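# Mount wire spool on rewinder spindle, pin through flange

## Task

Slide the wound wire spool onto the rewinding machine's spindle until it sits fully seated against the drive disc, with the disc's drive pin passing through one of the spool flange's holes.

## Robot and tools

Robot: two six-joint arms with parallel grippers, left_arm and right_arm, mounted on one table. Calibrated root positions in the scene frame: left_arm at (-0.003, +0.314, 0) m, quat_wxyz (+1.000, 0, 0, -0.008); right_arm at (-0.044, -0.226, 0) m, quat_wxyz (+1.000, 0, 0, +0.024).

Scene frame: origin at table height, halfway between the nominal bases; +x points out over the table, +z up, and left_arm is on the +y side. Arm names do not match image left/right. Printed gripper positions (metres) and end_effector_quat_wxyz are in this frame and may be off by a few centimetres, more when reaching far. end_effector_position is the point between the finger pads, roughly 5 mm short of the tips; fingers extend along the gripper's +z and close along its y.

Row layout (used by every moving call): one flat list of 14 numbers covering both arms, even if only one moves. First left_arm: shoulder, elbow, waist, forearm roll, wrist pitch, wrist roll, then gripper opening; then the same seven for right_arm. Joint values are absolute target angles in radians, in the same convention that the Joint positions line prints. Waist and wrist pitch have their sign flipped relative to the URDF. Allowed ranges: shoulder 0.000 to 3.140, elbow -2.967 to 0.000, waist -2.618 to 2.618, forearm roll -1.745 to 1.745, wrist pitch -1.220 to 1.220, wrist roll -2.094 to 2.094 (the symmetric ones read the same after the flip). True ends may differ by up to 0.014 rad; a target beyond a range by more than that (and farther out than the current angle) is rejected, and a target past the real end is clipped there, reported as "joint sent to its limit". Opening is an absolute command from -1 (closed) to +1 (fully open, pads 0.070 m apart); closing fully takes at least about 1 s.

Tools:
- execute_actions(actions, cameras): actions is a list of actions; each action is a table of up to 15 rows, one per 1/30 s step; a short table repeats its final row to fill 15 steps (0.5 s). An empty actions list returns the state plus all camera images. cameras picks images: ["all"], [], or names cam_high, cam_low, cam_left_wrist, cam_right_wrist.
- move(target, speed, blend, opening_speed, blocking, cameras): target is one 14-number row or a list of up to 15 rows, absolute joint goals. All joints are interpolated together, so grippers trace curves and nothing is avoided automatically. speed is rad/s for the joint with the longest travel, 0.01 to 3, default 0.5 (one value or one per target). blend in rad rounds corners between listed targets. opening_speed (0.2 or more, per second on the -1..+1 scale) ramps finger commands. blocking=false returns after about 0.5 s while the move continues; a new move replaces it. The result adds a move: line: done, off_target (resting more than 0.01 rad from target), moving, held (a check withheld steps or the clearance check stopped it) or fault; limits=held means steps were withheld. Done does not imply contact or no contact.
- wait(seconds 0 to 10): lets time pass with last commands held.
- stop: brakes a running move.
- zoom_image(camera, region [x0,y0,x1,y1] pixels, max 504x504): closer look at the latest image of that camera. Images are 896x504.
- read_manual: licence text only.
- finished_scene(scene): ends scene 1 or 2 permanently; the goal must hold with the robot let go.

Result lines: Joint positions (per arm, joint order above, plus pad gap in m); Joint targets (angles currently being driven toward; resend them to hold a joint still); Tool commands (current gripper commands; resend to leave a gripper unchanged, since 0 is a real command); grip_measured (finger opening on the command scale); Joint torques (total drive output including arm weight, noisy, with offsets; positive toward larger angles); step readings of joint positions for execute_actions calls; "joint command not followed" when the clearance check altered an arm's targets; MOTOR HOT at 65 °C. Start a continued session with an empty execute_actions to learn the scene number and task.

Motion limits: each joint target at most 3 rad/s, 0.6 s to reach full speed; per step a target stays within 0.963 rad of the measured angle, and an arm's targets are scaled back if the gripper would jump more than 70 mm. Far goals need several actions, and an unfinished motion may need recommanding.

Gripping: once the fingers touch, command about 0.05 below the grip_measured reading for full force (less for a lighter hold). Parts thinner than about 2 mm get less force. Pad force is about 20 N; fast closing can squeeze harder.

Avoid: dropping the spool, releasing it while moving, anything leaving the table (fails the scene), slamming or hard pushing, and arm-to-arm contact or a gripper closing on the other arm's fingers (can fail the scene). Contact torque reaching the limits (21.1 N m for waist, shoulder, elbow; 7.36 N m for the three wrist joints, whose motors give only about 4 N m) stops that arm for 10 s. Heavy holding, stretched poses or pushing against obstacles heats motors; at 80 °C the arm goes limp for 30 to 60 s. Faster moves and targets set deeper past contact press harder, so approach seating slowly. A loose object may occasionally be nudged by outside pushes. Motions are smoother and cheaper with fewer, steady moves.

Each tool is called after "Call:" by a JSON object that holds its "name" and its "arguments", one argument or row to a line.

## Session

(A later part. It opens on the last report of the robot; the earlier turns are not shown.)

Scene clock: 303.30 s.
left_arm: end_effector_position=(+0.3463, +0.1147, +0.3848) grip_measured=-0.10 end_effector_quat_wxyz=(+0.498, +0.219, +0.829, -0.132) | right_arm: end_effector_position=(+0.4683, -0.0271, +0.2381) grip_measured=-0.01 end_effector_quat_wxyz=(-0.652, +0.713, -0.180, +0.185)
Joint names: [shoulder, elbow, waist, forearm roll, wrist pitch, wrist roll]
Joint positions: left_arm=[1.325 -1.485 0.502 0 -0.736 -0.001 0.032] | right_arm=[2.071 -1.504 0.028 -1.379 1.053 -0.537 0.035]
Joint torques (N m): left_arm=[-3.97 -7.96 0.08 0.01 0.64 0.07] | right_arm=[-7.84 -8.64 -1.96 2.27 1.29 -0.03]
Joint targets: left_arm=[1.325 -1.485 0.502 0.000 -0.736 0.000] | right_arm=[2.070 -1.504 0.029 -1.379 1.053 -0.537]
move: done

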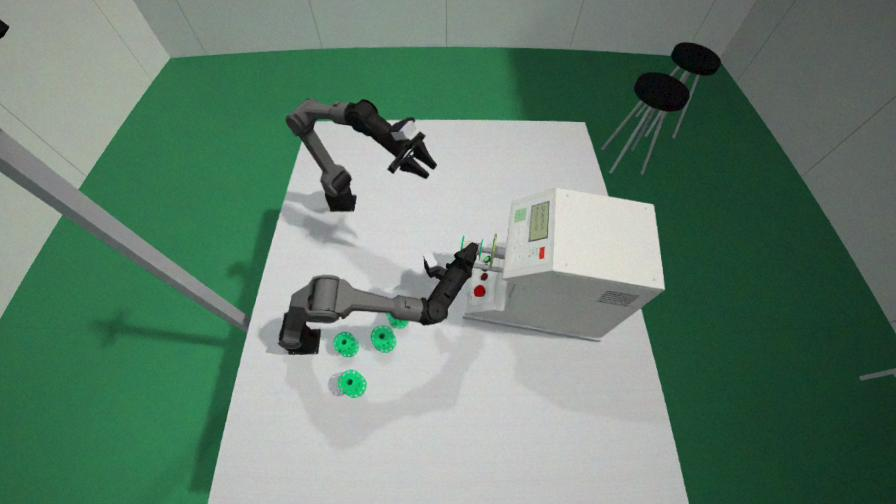

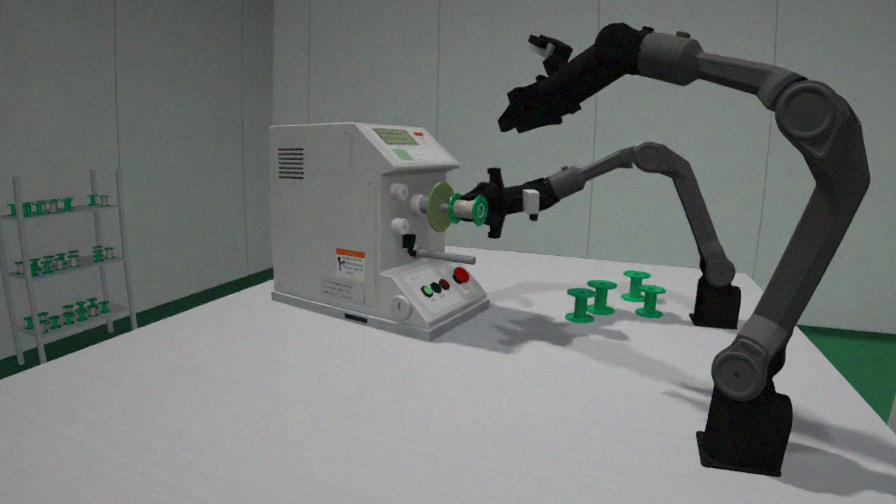

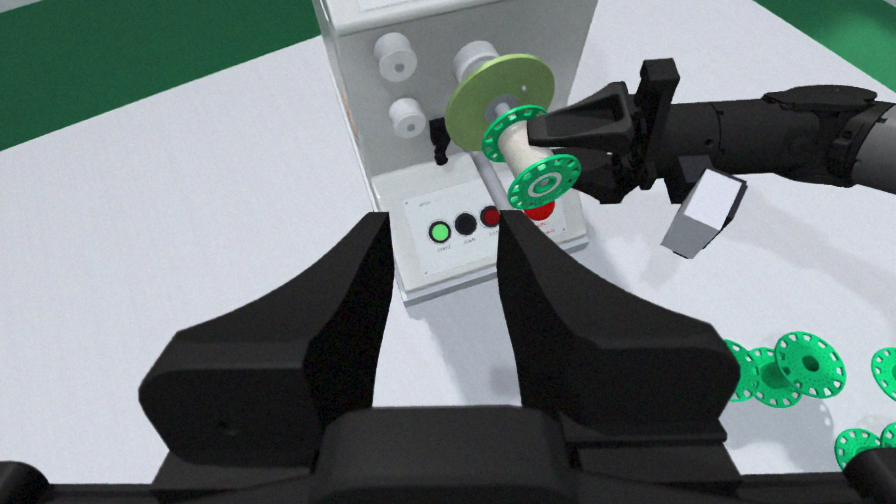

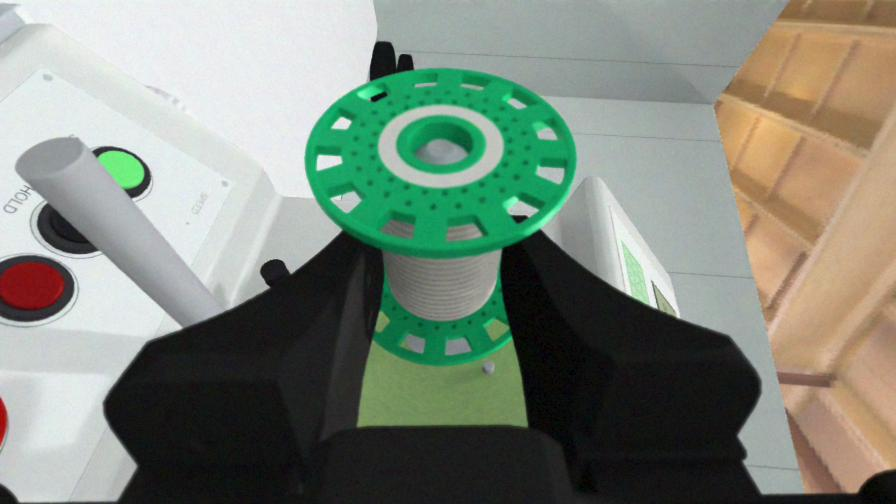

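Call:
{"name": "move", "arguments": {
  "target": [1.3254,-1.4848,0.502,0,-0.736,0,-0.10,2.1104,-1.5735,0.0357,-1.3991,1.0523,-0.5026,-0.15],
  "speed": 0.12,
  "cameras": ["cam_high", "cam_low", "cam_left_wrist", "cam_right_wrist"]
}}

Call:
{"name": "zoom_image", "arguments": {
  "camera": "cam_right_wrist",
  "region": [370, 290, 530, 430]
}}

Call:
{"name": "zoom_image", "arguments": {
  "camera": "cam_high",
  "region": [446, 230, 510, 266]
}}

Call:
{"name": "zoom_image", "arguments": {
  "camera": "cam_left_wrist",
  "region": [430, 40, 610, 220]
}}

Scene clock: 312.53 s.
left_arm: end_effector_position=(+0.3463, +0.1147, +0.3848) grip_measured=-0.10 end_effector_quat_wxyz=(+0.498, +0.219, +0.829, -0.132) | right_arm: end_effector_position=(+0.4805, -0.0298, +0.2383) grip_measured=-0.01 end_effector_quat_wxyz=(-0.652, +0.713, -0.180, +0.186)
Joint names: [shoulder, elbow, waist, forearm roll, wrist pitch, wrist roll]
Joint positions: left_arm=[1.325 -1.485 0.502 0 -0.736 -0.001 0.031] | right_arm=[2.111 -1.574 0.035 -1.399 1.052 -0.502 0.035]
Joint torques (N m): left_arm=[-4.08 -7.78 0.16 -0.03 0.65 0.1] | right_arm=[-9.07 -9.78 -2.03 2.95 1.4 0.01]
Joint targets: left_arm=[1.325 -1.485 0.502 0.000 -0.736 0.000] | right_arm=[2.110 -1.574 0.036 -1.399 1.052 -0.503]
move: done

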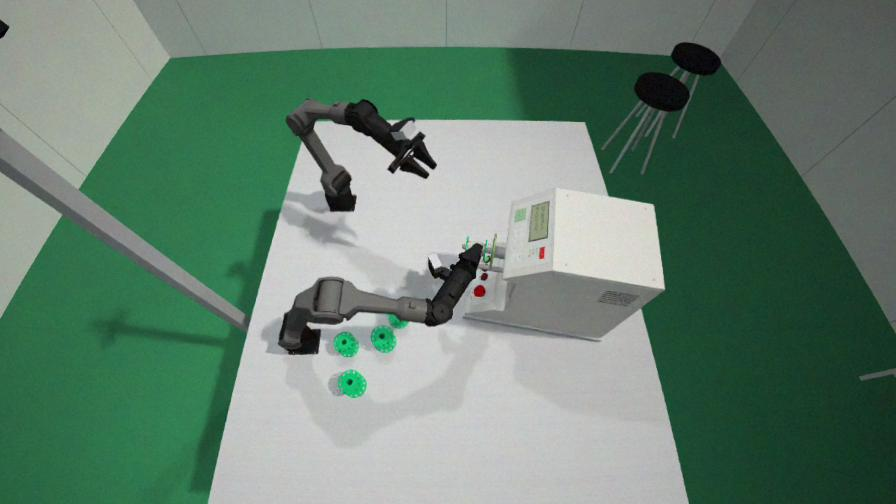

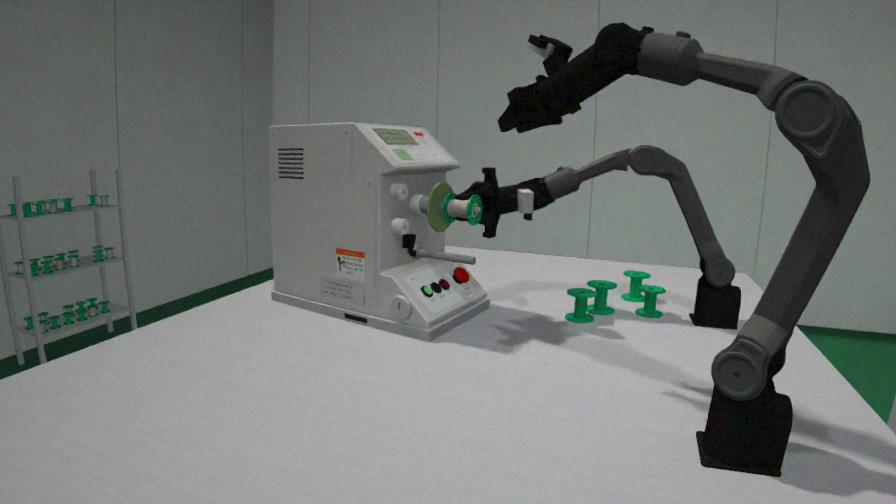

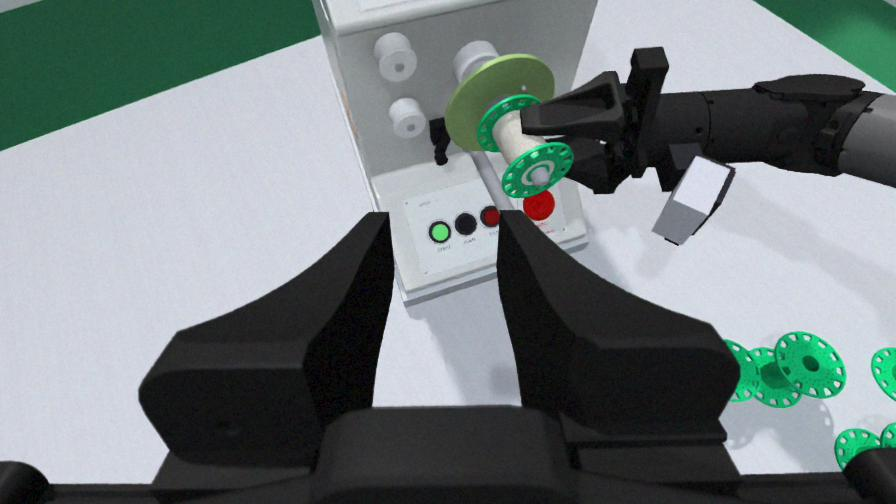

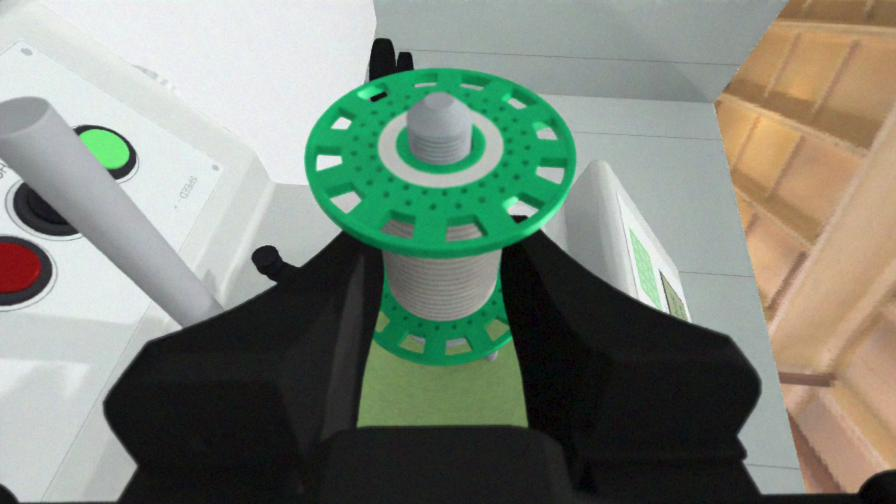

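Scaled by 3.150 from the camera's 896x504 image, which has a finer 1280x720 frame.

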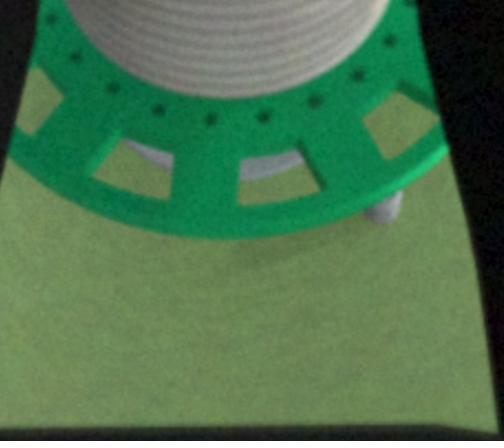

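Scaled by 7.875 from the camera's 896x504 image, which has a finer 1280x720 frame.

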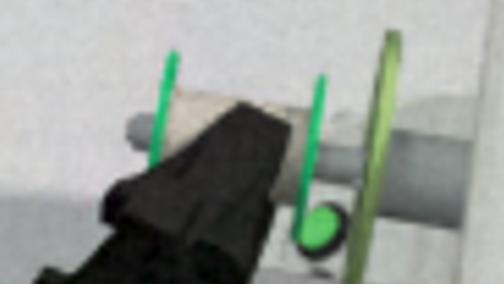

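Scaled by 2.800 from the camera's 896x504 image, which has a finer 1280x720 frame.

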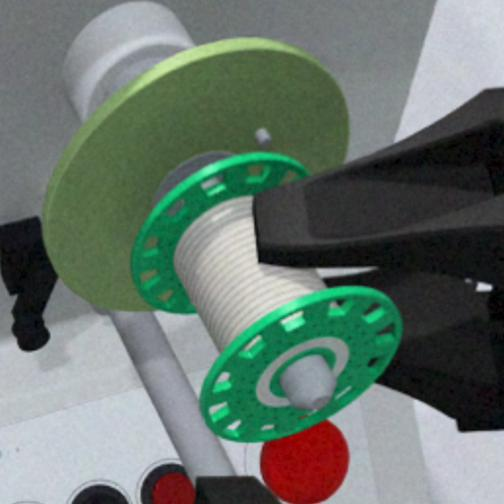

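Call:
{"name": "zoom_image", "arguments": {
  "camera": "cam_left_wrist",
  "region": [470, 75, 560, 165]
}}

Scaled by 5.600 from the camera's 896x504 image, which has a finer 1280x720 frame.

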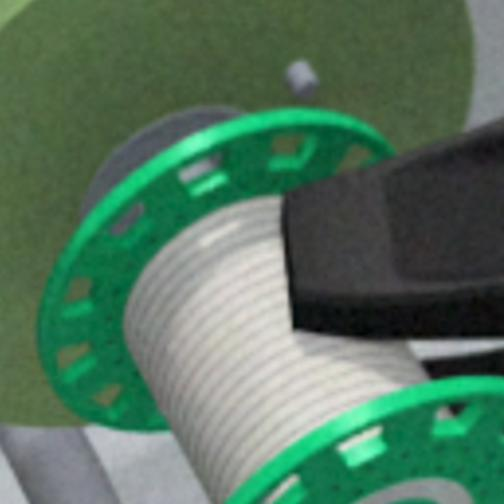

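Call:
{"name": "move", "arguments": {
  "target": [1.3254,-1.4848,0.502,0,-0.736,0,-0.10,2.1388,-1.6212,0.0404,-1.4117,1.0525,-0.4805,-0.15],
  "speed": 0.08,
  "cameras": ["cam_high", "cam_left_wrist", "cam_right_wrist"]
}}

Call:
{"name": "zoom_image", "arguments": {
  "camera": "cam_right_wrist",
  "region": [370, 290, 530, 430]
}}

Call:
{"name": "zoom_image", "arguments": {
  "camera": "cam_left_wrist",
  "region": [470, 75, 560, 165]
}}

Call:
{"name": "zoom_image", "arguments": {
  "camera": "cam_high",
  "region": [446, 230, 510, 266]
}}

Scene clock: 323.83 s.
left_arm: end_effector_position=(+0.3463, +0.1147, +0.3848) grip_measured=-0.10 end_effector_quat_wxyz=(+0.498, +0.219, +0.829, -0.132) | right_arm: end_effector_position=(+0.4885, -0.0318, +0.2381) grip_measured=-0.01 end_effector_quat_wxyz=(-0.652, +0.713, -0.180, +0.186)
Joint names: [shoulder, elbow, waist, forearm roll, wrist pitch, wrist roll]
Joint positions: left_arm=[1.325 -1.485 0.502 0 -0.736 -0.001 0.032] | right_arm=[2.138 -1.622 0.04 -1.411 1.053 -0.48 0.035]
Joint torques (N m): left_arm=[-4.15 -7.64 0.21 -0.07 0.67 0.13] | right_arm=[-8.37 -8.58 2.64 2.35 0.81 0]
Joint targets: left_arm=[1.325 -1.485 0.502 0.000 -0.736 0.000] | right_arm=[2.139 -1.621 0.040 -1.412 1.052 -0.481]
move: done
Images, in order (width x height): cam_high 896x504, cam_left_wrist 896x504, cam_right_wrist 896x504.

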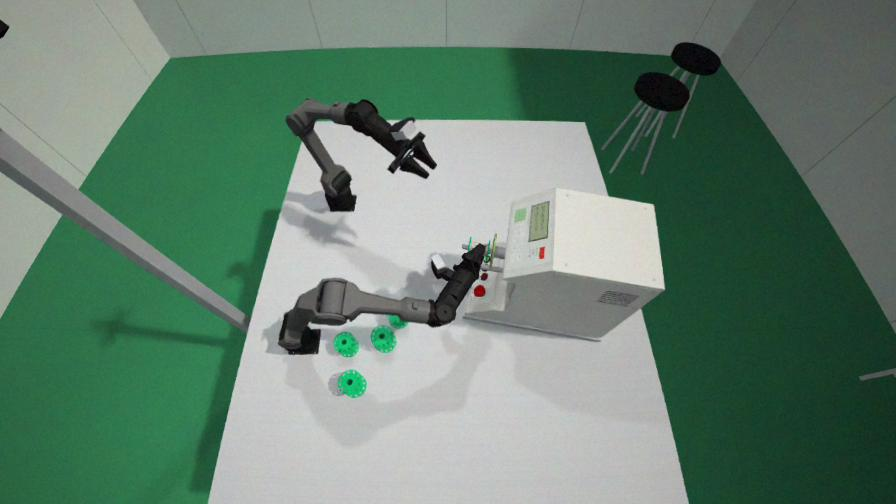

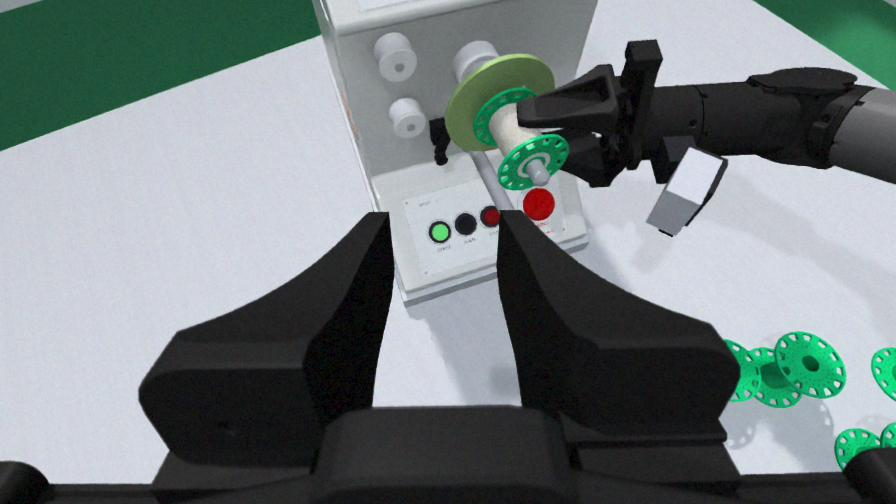

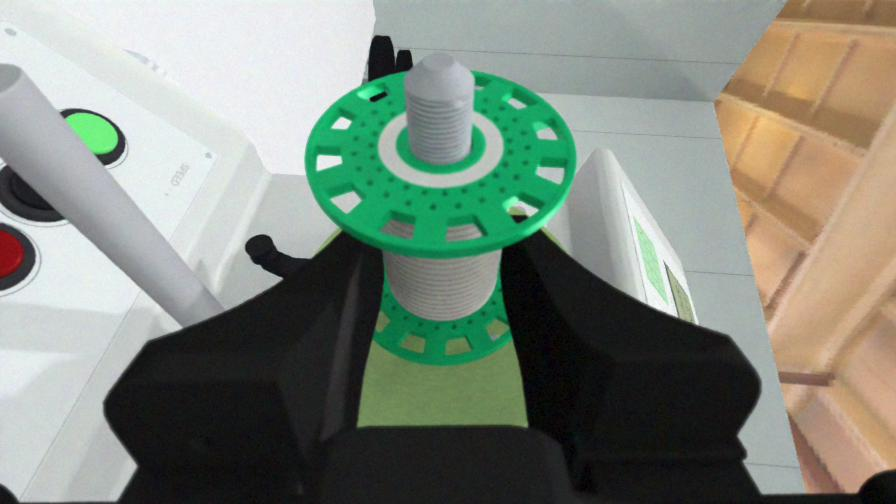

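Scaled by 3.150 from the camera's 896x504 image, which has a finer 1280x720 frame.

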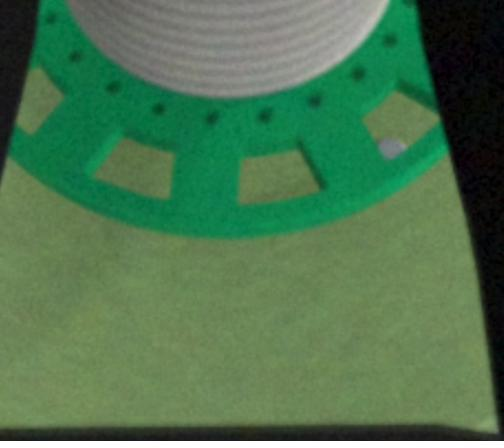

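Scaled by 5.600 from the camera's 896x504 image, which has a finer 1280x720 frame.

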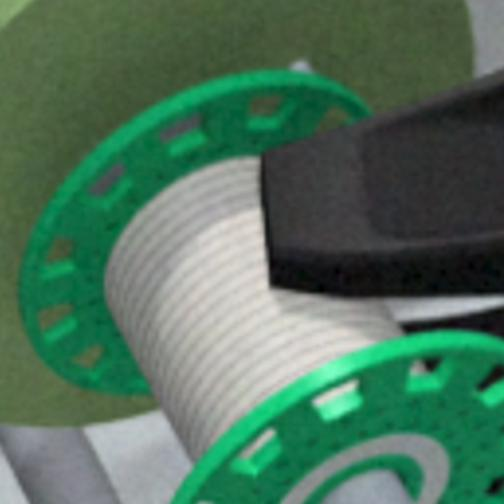

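Scaled by 7.875 from the camera's 896x504 image, which has a finer 1280x720 frame.

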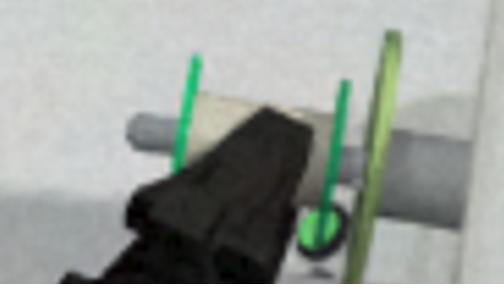

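Call:
{"name": "move", "arguments": {
  "target": [1.3254,-1.4848,0.502,0,-0.736,0,-0.10,2.1676,-1.6711,0.0433,-1.4253,1.0525,-0.4560,-0.15],
  "speed": 0.06,
  "cameras": ["cam_high", "cam_low", "cam_right_wrist"]
}}

Call:
{"name": "zoom_image", "arguments": {
  "camera": "cam_right_wrist",
  "region": [370, 290, 530, 430]
}}

Call:
{"name": "zoom_image", "arguments": {
  "camera": "cam_high",
  "region": [446, 230, 510, 266]
}}

Call:
{"name": "zoom_image", "arguments": {
  "camera": "cam_low",
  "region": [410, 170, 490, 240]
}}

Scene clock: 328.50 s.
left_arm: end_effector_position=(+0.3463, +0.1147, +0.3848) grip_measured=-0.10 end_effector_quat_wxyz=(+0.498, +0.219, +0.829, -0.132) | right_arm: end_effector_position=(+0.4964, -0.0333, +0.2378) grip_measured=-0.01 end_effector_quat_wxyz=(-0.652, +0.713, -0.180, +0.187)
Joint names: [shoulder, elbow, waist, forearm roll, wrist pitch, wrist roll]
Joint positions: left_arm=[1.325 -1.485 0.502 0 -0.736 -0.001 0.031] | right_arm=[2.167 -1.671 0.043 -1.425 1.053 -0.456 0.035]
Joint torques (N m): left_arm=[-4.23 -7.53 0.3 -0.09 0.68 0.14] | right_arm=[-6.95 -6.84 1.41 1.33 0.68 -0.01]
Joint targets: left_arm=[1.325 -1.485 0.502 0.000 -0.736 0.000] | right_arm=[2.168 -1.671 0.043 -1.425 1.052 -0.456]
move: done
Images, in order (width x height): cam_high 896x504, cam_low 896x504, cam_right_wrist 896x504.

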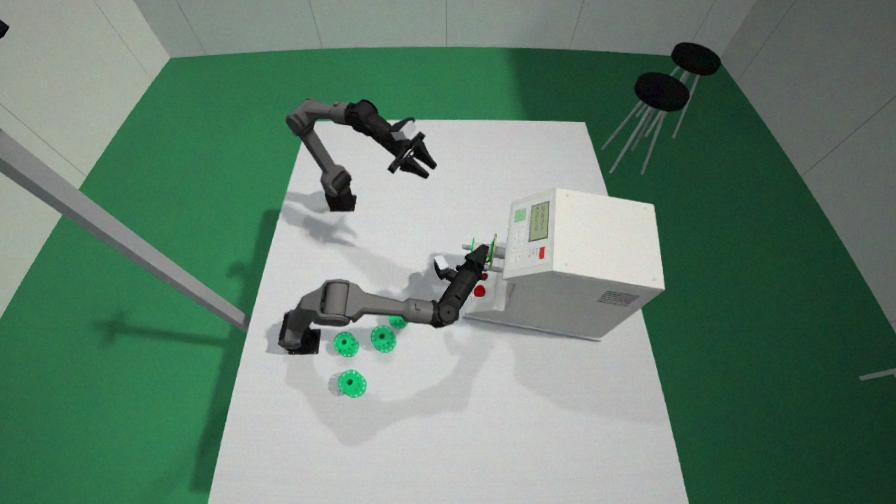

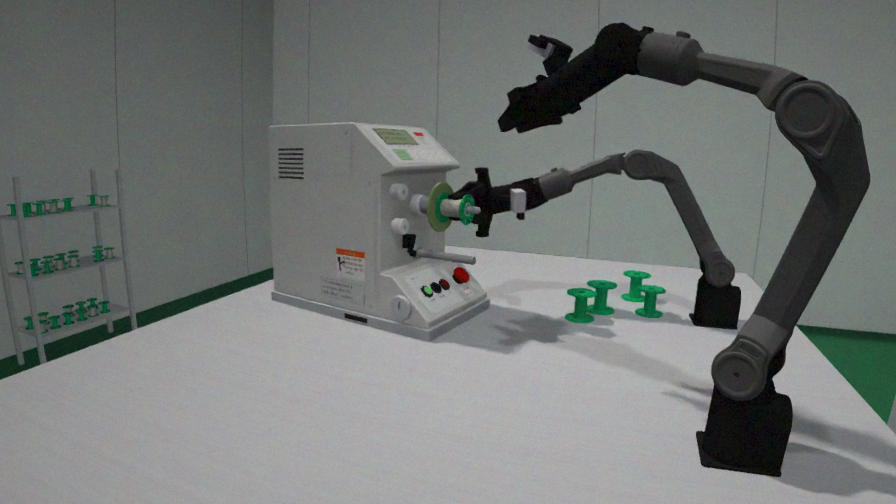

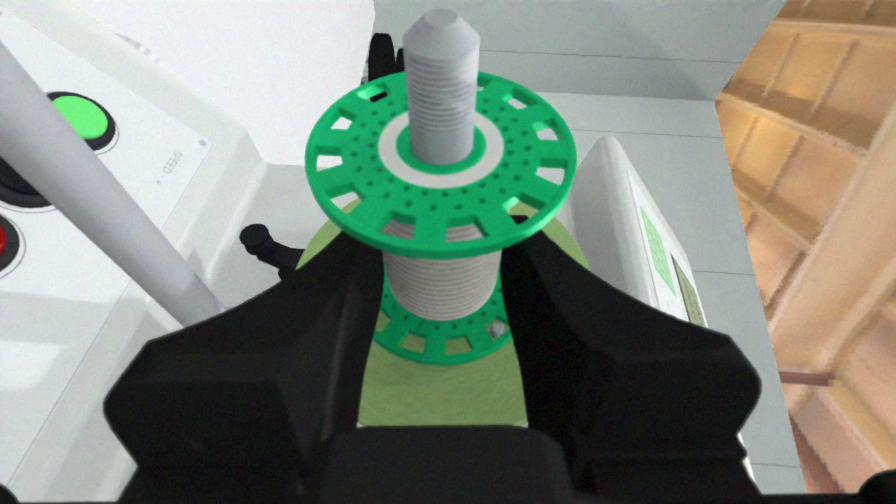

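Scaled by 3.150 from the camera's 896x504 image, which has a finer 1280x720 frame.

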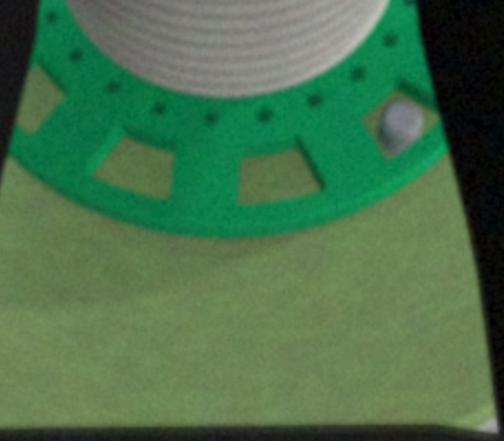

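Scaled by 7.875 from the camera's 896x504 image, which has a finer 1280x720 frame.

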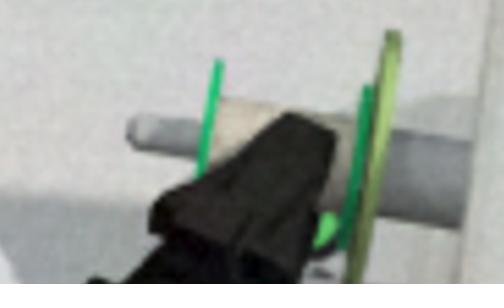

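Scaled by 6.300 from the camera's 896x504 image, which has a finer 1280x720 frame.

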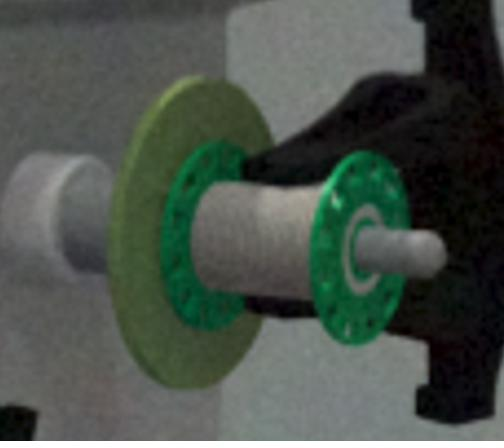

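Call:
{"name": "move", "arguments": {
  "target": [1.3254,-1.4848,0.502,0,-0.736,0,-0.10,2.1820,-1.6967,0.0450,-1.4325,1.0524,-0.4424,-0.15],
  "speed": 0.03,
  "cameras": ["cam_high", "cam_low", "cam_right_wrist"]
}}

Call:
{"name": "zoom_image", "arguments": {
  "camera": "cam_right_wrist",
  "region": [370, 290, 530, 430]
}}

Call:
{"name": "zoom_image", "arguments": {
  "camera": "cam_high",
  "region": [446, 230, 510, 266]
}}

Call:
{"name": "zoom_image", "arguments": {
  "camera": "cam_low",
  "region": [410, 170, 490, 240]
}}

Scene clock: 331.00 s.
left_arm: end_effector_position=(+0.3463, +0.1147, +0.3848) grip_measured=-0.10 end_effector_quat_wxyz=(+0.498, +0.219, +0.829, -0.132) | right_arm: end_effector_position=(+0.4988, -0.0334, +0.2371) grip_measured=-0.01 end_effector_quat_wxyz=(-0.652, +0.714, -0.178, +0.184)
Joint names: [shoulder, elbow, waist, forearm roll, wrist pitch, wrist roll]
Joint positions: left_arm=[1.325 -1.485 0.502 0 -0.736 -0.001 0.031] | right_arm=[2.18 -1.695 0.045 -1.436 1.058 -0.442 0.035]
Joint torques (N m): left_arm=[-4.28 -7.49 0.32 -0.11 0.69 0.14] | right_arm=[-4.79 -10.3 -0.07 3.56 -3.2 -0.01]
Joint targets: left_arm=[1.325 -1.485 0.502 0.000 -0.736 0.000] | right_arm=[2.182 -1.697 0.045 -1.432 1.052 -0.442]
move: done
Images, in order (width x height): cam_high 896x504, cam_low 896x504, cam_right_wrist 896x504.

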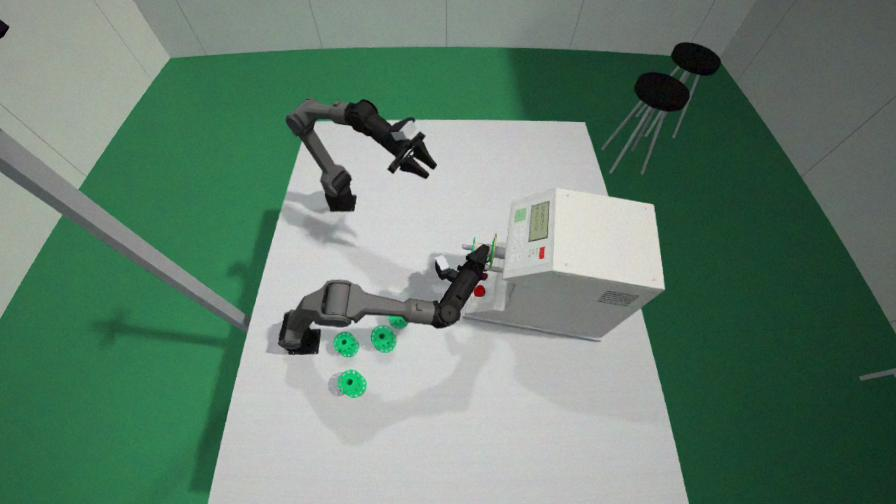

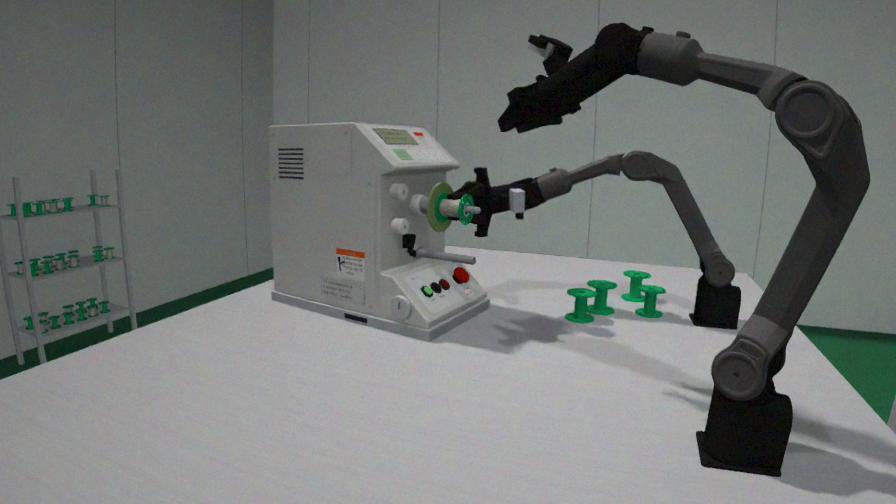

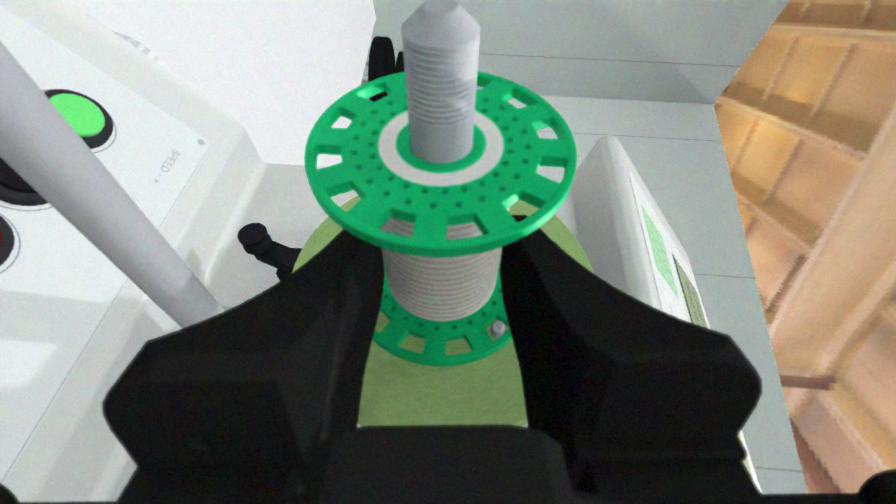

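Scaled by 3.150 from the camera's 896x504 image, which has a finer 1280x720 frame.

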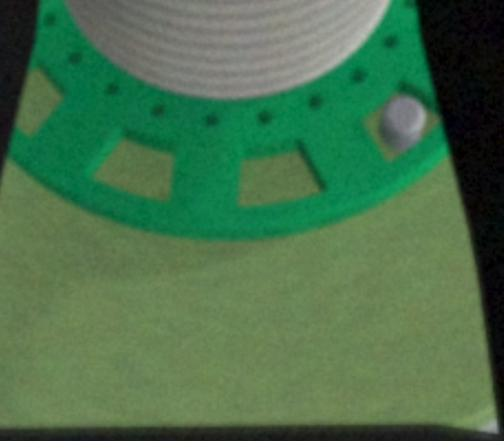

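Scaled by 7.875 from the camera's 896x504 image, which has a finer 1280x720 frame.

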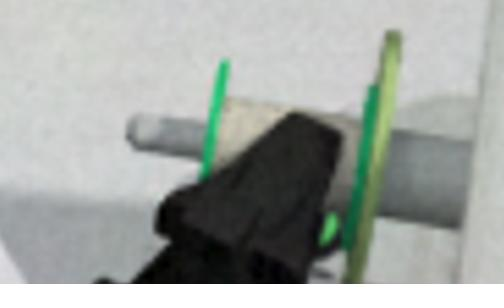

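Scaled by 6.300 from the camera's 896x504 image, which has a finer 1280x720 frame.

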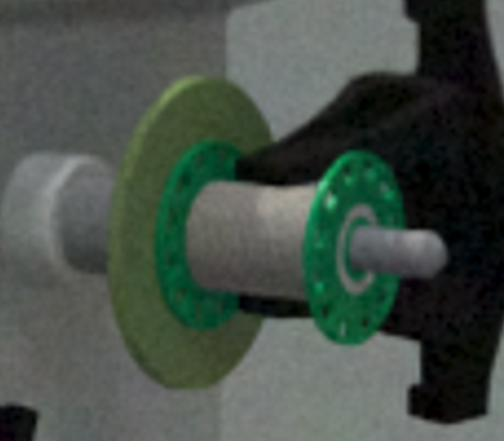

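Call:
{"name": "zoom_image", "arguments": {
  "camera": "cam_high",
  "region": [484, 232, 504, 268]
}}

Call:
{"name": "zoom_image", "arguments": {
  "camera": "cam_low",
  "region": [425, 180, 465, 235]
}}

Scaled by 14.000 from the camera's 896x504 image, which has a finer 1280x720 frame.

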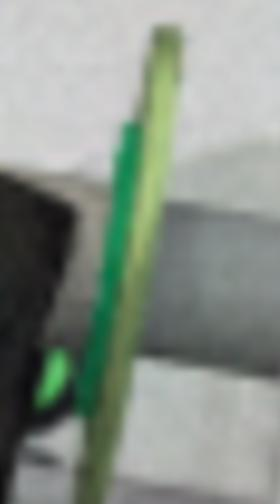

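Scaled by 9.164 from the camera's 896x504 image, which has a finer 1280x720 frame.

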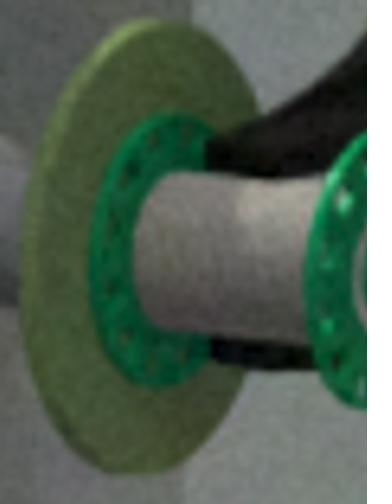

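Call:
{"name": "move", "arguments": {
  "target": [
    [1.3254,-1.4848,0.502,0,-0.736,0,-0.10,2.1820,-1.6967,0.0450,-1.4325,1.0524,-0.4424,0.12],
    [1.3254,-1.4848,0.502,0,-0.736,0,-0.10,2.1967,-1.7232,0.0467,-1.4399,1.0523,-0.4286,0.12]
  ],
  "speed": 0.04,
  "opening_speed": 0.6,
  "cameras": ["cam_high", "cam_low", "cam_right_wrist"]
}}

Call:
{"name": "zoom_image", "arguments": {
  "camera": "cam_high",
  "region": [484, 232, 504, 268]
}}

Call:
{"name": "zoom_image", "arguments": {
  "camera": "cam_low",
  "region": [425, 180, 485, 240]
}}

Call:
{"name": "zoom_image", "arguments": {
  "camera": "cam_right_wrist",
  "region": [370, 290, 530, 430]
}}

Scene clock: 346.17 s.
left_arm: end_effector_position=(+0.3463, +0.1147, +0.3848) grip_measured=-0.10 end_effector_quat_wxyz=(+0.498, +0.219, +0.829, -0.132) | right_arm: end_effector_position=(+0.5042, -0.0345, +0.2374) grip_measured=+0.12 end_effector_quat_wxyz=(-0.652, +0.713, -0.180, +0.186)
Joint names: [shoulder, elbow, waist, forearm roll, wrist pitch, wrist roll]
Joint positions: left_arm=[1.325 -1.485 0.502 0 -0.736 -0.001 0.032] | right_arm=[2.196 -1.723 0.046 -1.44 1.052 -0.429 0.039]
Joint torques (N m): left_arm=[-4.34 -7.3 0.37 -0.09 0.71 0.16] | right_arm=[-6.33 -6.34 1.3 0.96 0.47 -0.01]
Motor temperatures (°C): left_arm=[32 32 32 33 33 29] | right_arm=[45 35 29 60 52 28]
Joint targets: left_arm=[1.325 -1.485 0.502 0.000 -0.736 0.000] | right_arm=[2.197 -1.723 0.047 -1.440 1.052 -0.429]
move: done
Images, in order (width x height): cam_high 896x504, cam_low 896x504, cam_right_wrist 896x504.

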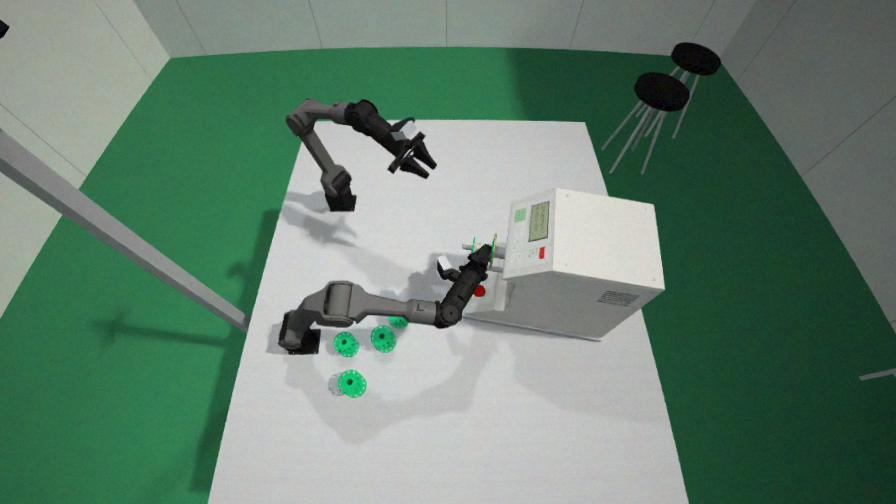

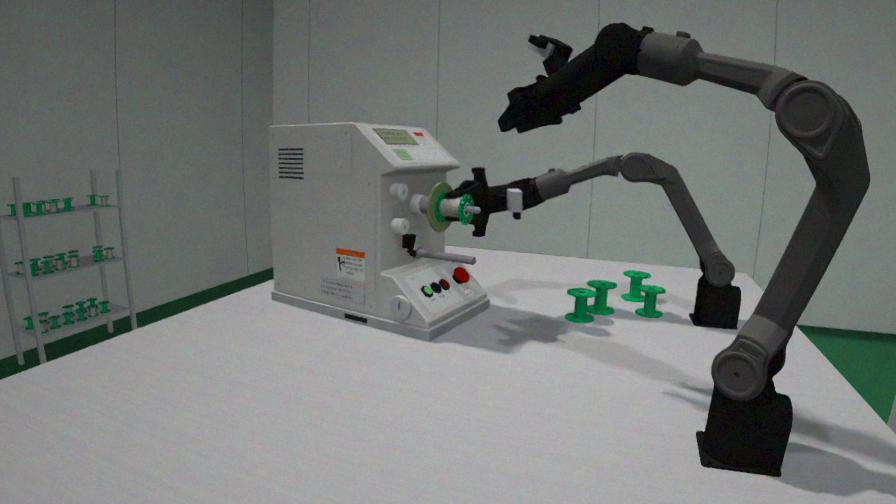

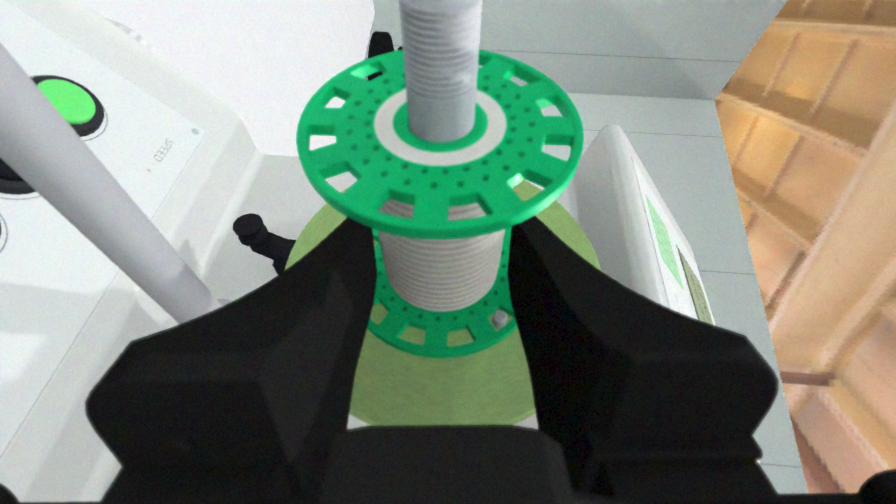

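Scaled by 14.000 from the camera's 896x504 image, which has a finer 1280x720 frame.

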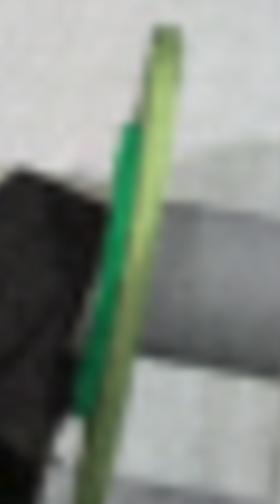

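Scaled by 8.400 from the camera's 896x504 image, which has a finer 1280x720 frame.

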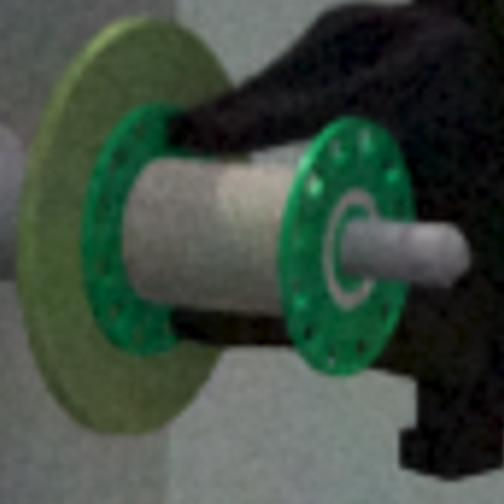

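Scaled by 3.150 from the camera's 896x504 image, which has a finer 1280x720 frame.

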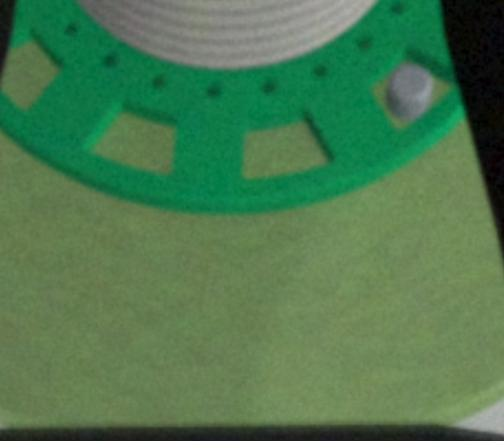

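Call:
{"name": "move", "arguments": {
  "target": [1.3254,-1.4848,0.502,0,-0.736,0,-0.10,2.2041,-1.7366,0.0476,-1.4437,1.0522,-0.4216,0.12],
  "speed": 0.03,
  "cameras": ["cam_high", "cam_low", "cam_right_wrist"]
}}

Scene clock: 352.73 s.
left_arm: end_effector_position=(+0.3463, +0.1147, +0.3848) grip_measured=-0.10 end_effector_quat_wxyz=(+0.498, +0.219, +0.829, -0.132) | right_arm: end_effector_position=(+0.5050, -0.0340, +0.2370) grip_measured=+0.12 end_effector_quat_wxyz=(-0.652, +0.713, -0.179, +0.184)
Joint names: [shoulder, elbow, waist, forearm roll, wrist pitch, wrist roll]
Joint positions: left_arm=[1.325 -1.485 0.502 0 -0.736 -0.001 0.032] | right_arm=[2.203 -1.735 0.046 -1.445 1.056 -0.422 0.039]
Joint torques (N m): left_arm=[-4.43 -7.18 0.44 -0.08 0.71 0.19] | right_arm=[-5.34 -8.38 2.77 2.42 -1.9 0.09]
Motor temperatures (°C): left_arm=[32 32 32 33 33 29] | right_arm=[45 34 29 54 48 28]
Joint targets: left_arm=[1.325 -1.485 0.502 0.000 -0.736 0.000] | right_arm=[2.204 -1.737 0.048 -1.444 1.052 -0.422]
move: done
Images, in order (width x height): cam_high 896x504, cam_low 896x504, cam_right_wrist 896x504.

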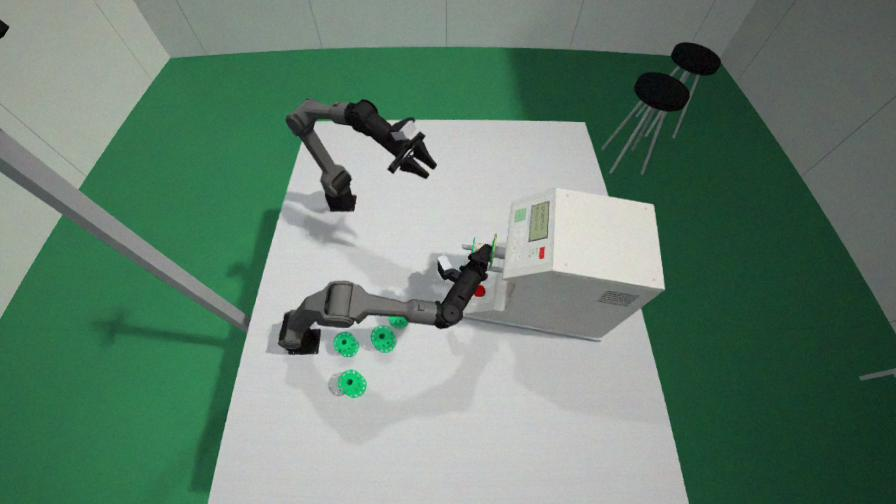

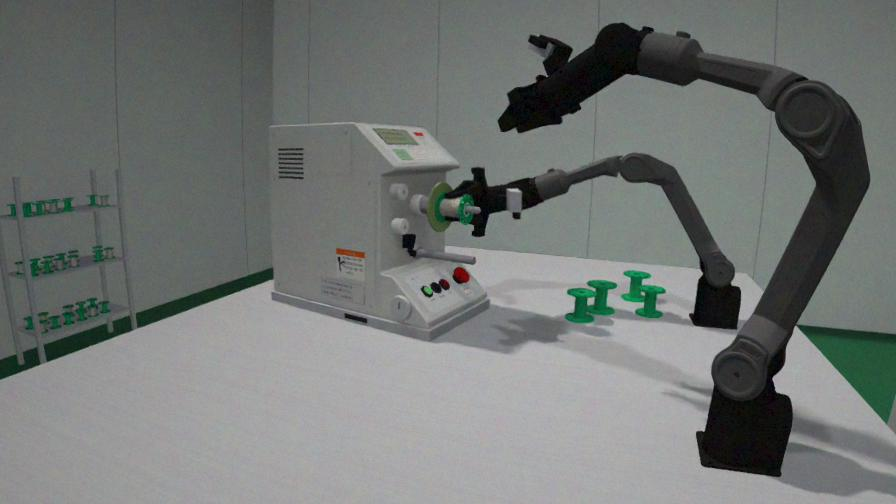

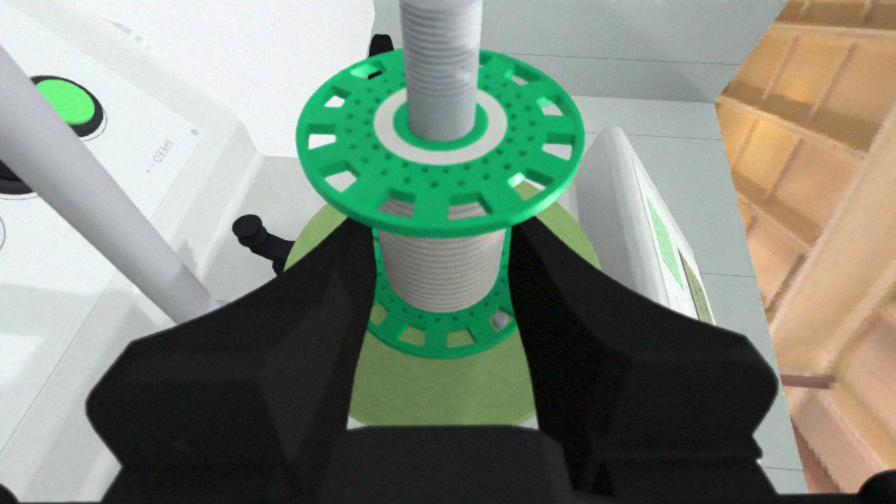

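Call:
{"name": "zoom_image", "arguments": {
  "camera": "cam_high",
  "region": [460, 226, 516, 258]
}}

Call:
{"name": "zoom_image", "arguments": {
  "camera": "cam_low",
  "region": [415, 175, 495, 235]
}}

Scaled by 9.000 from the camera's 896x504 image, which has a finer 1280x720 frame.

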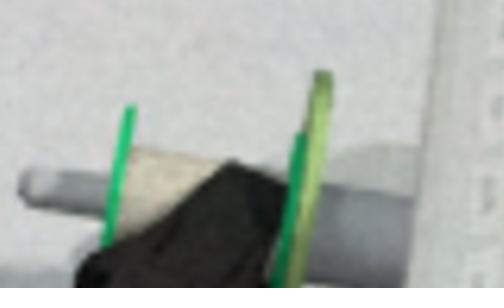

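Scaled by 6.300 from the camera's 896x504 image, which has a finer 1280x720 frame.

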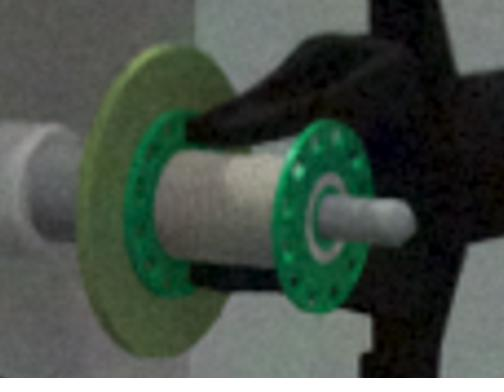

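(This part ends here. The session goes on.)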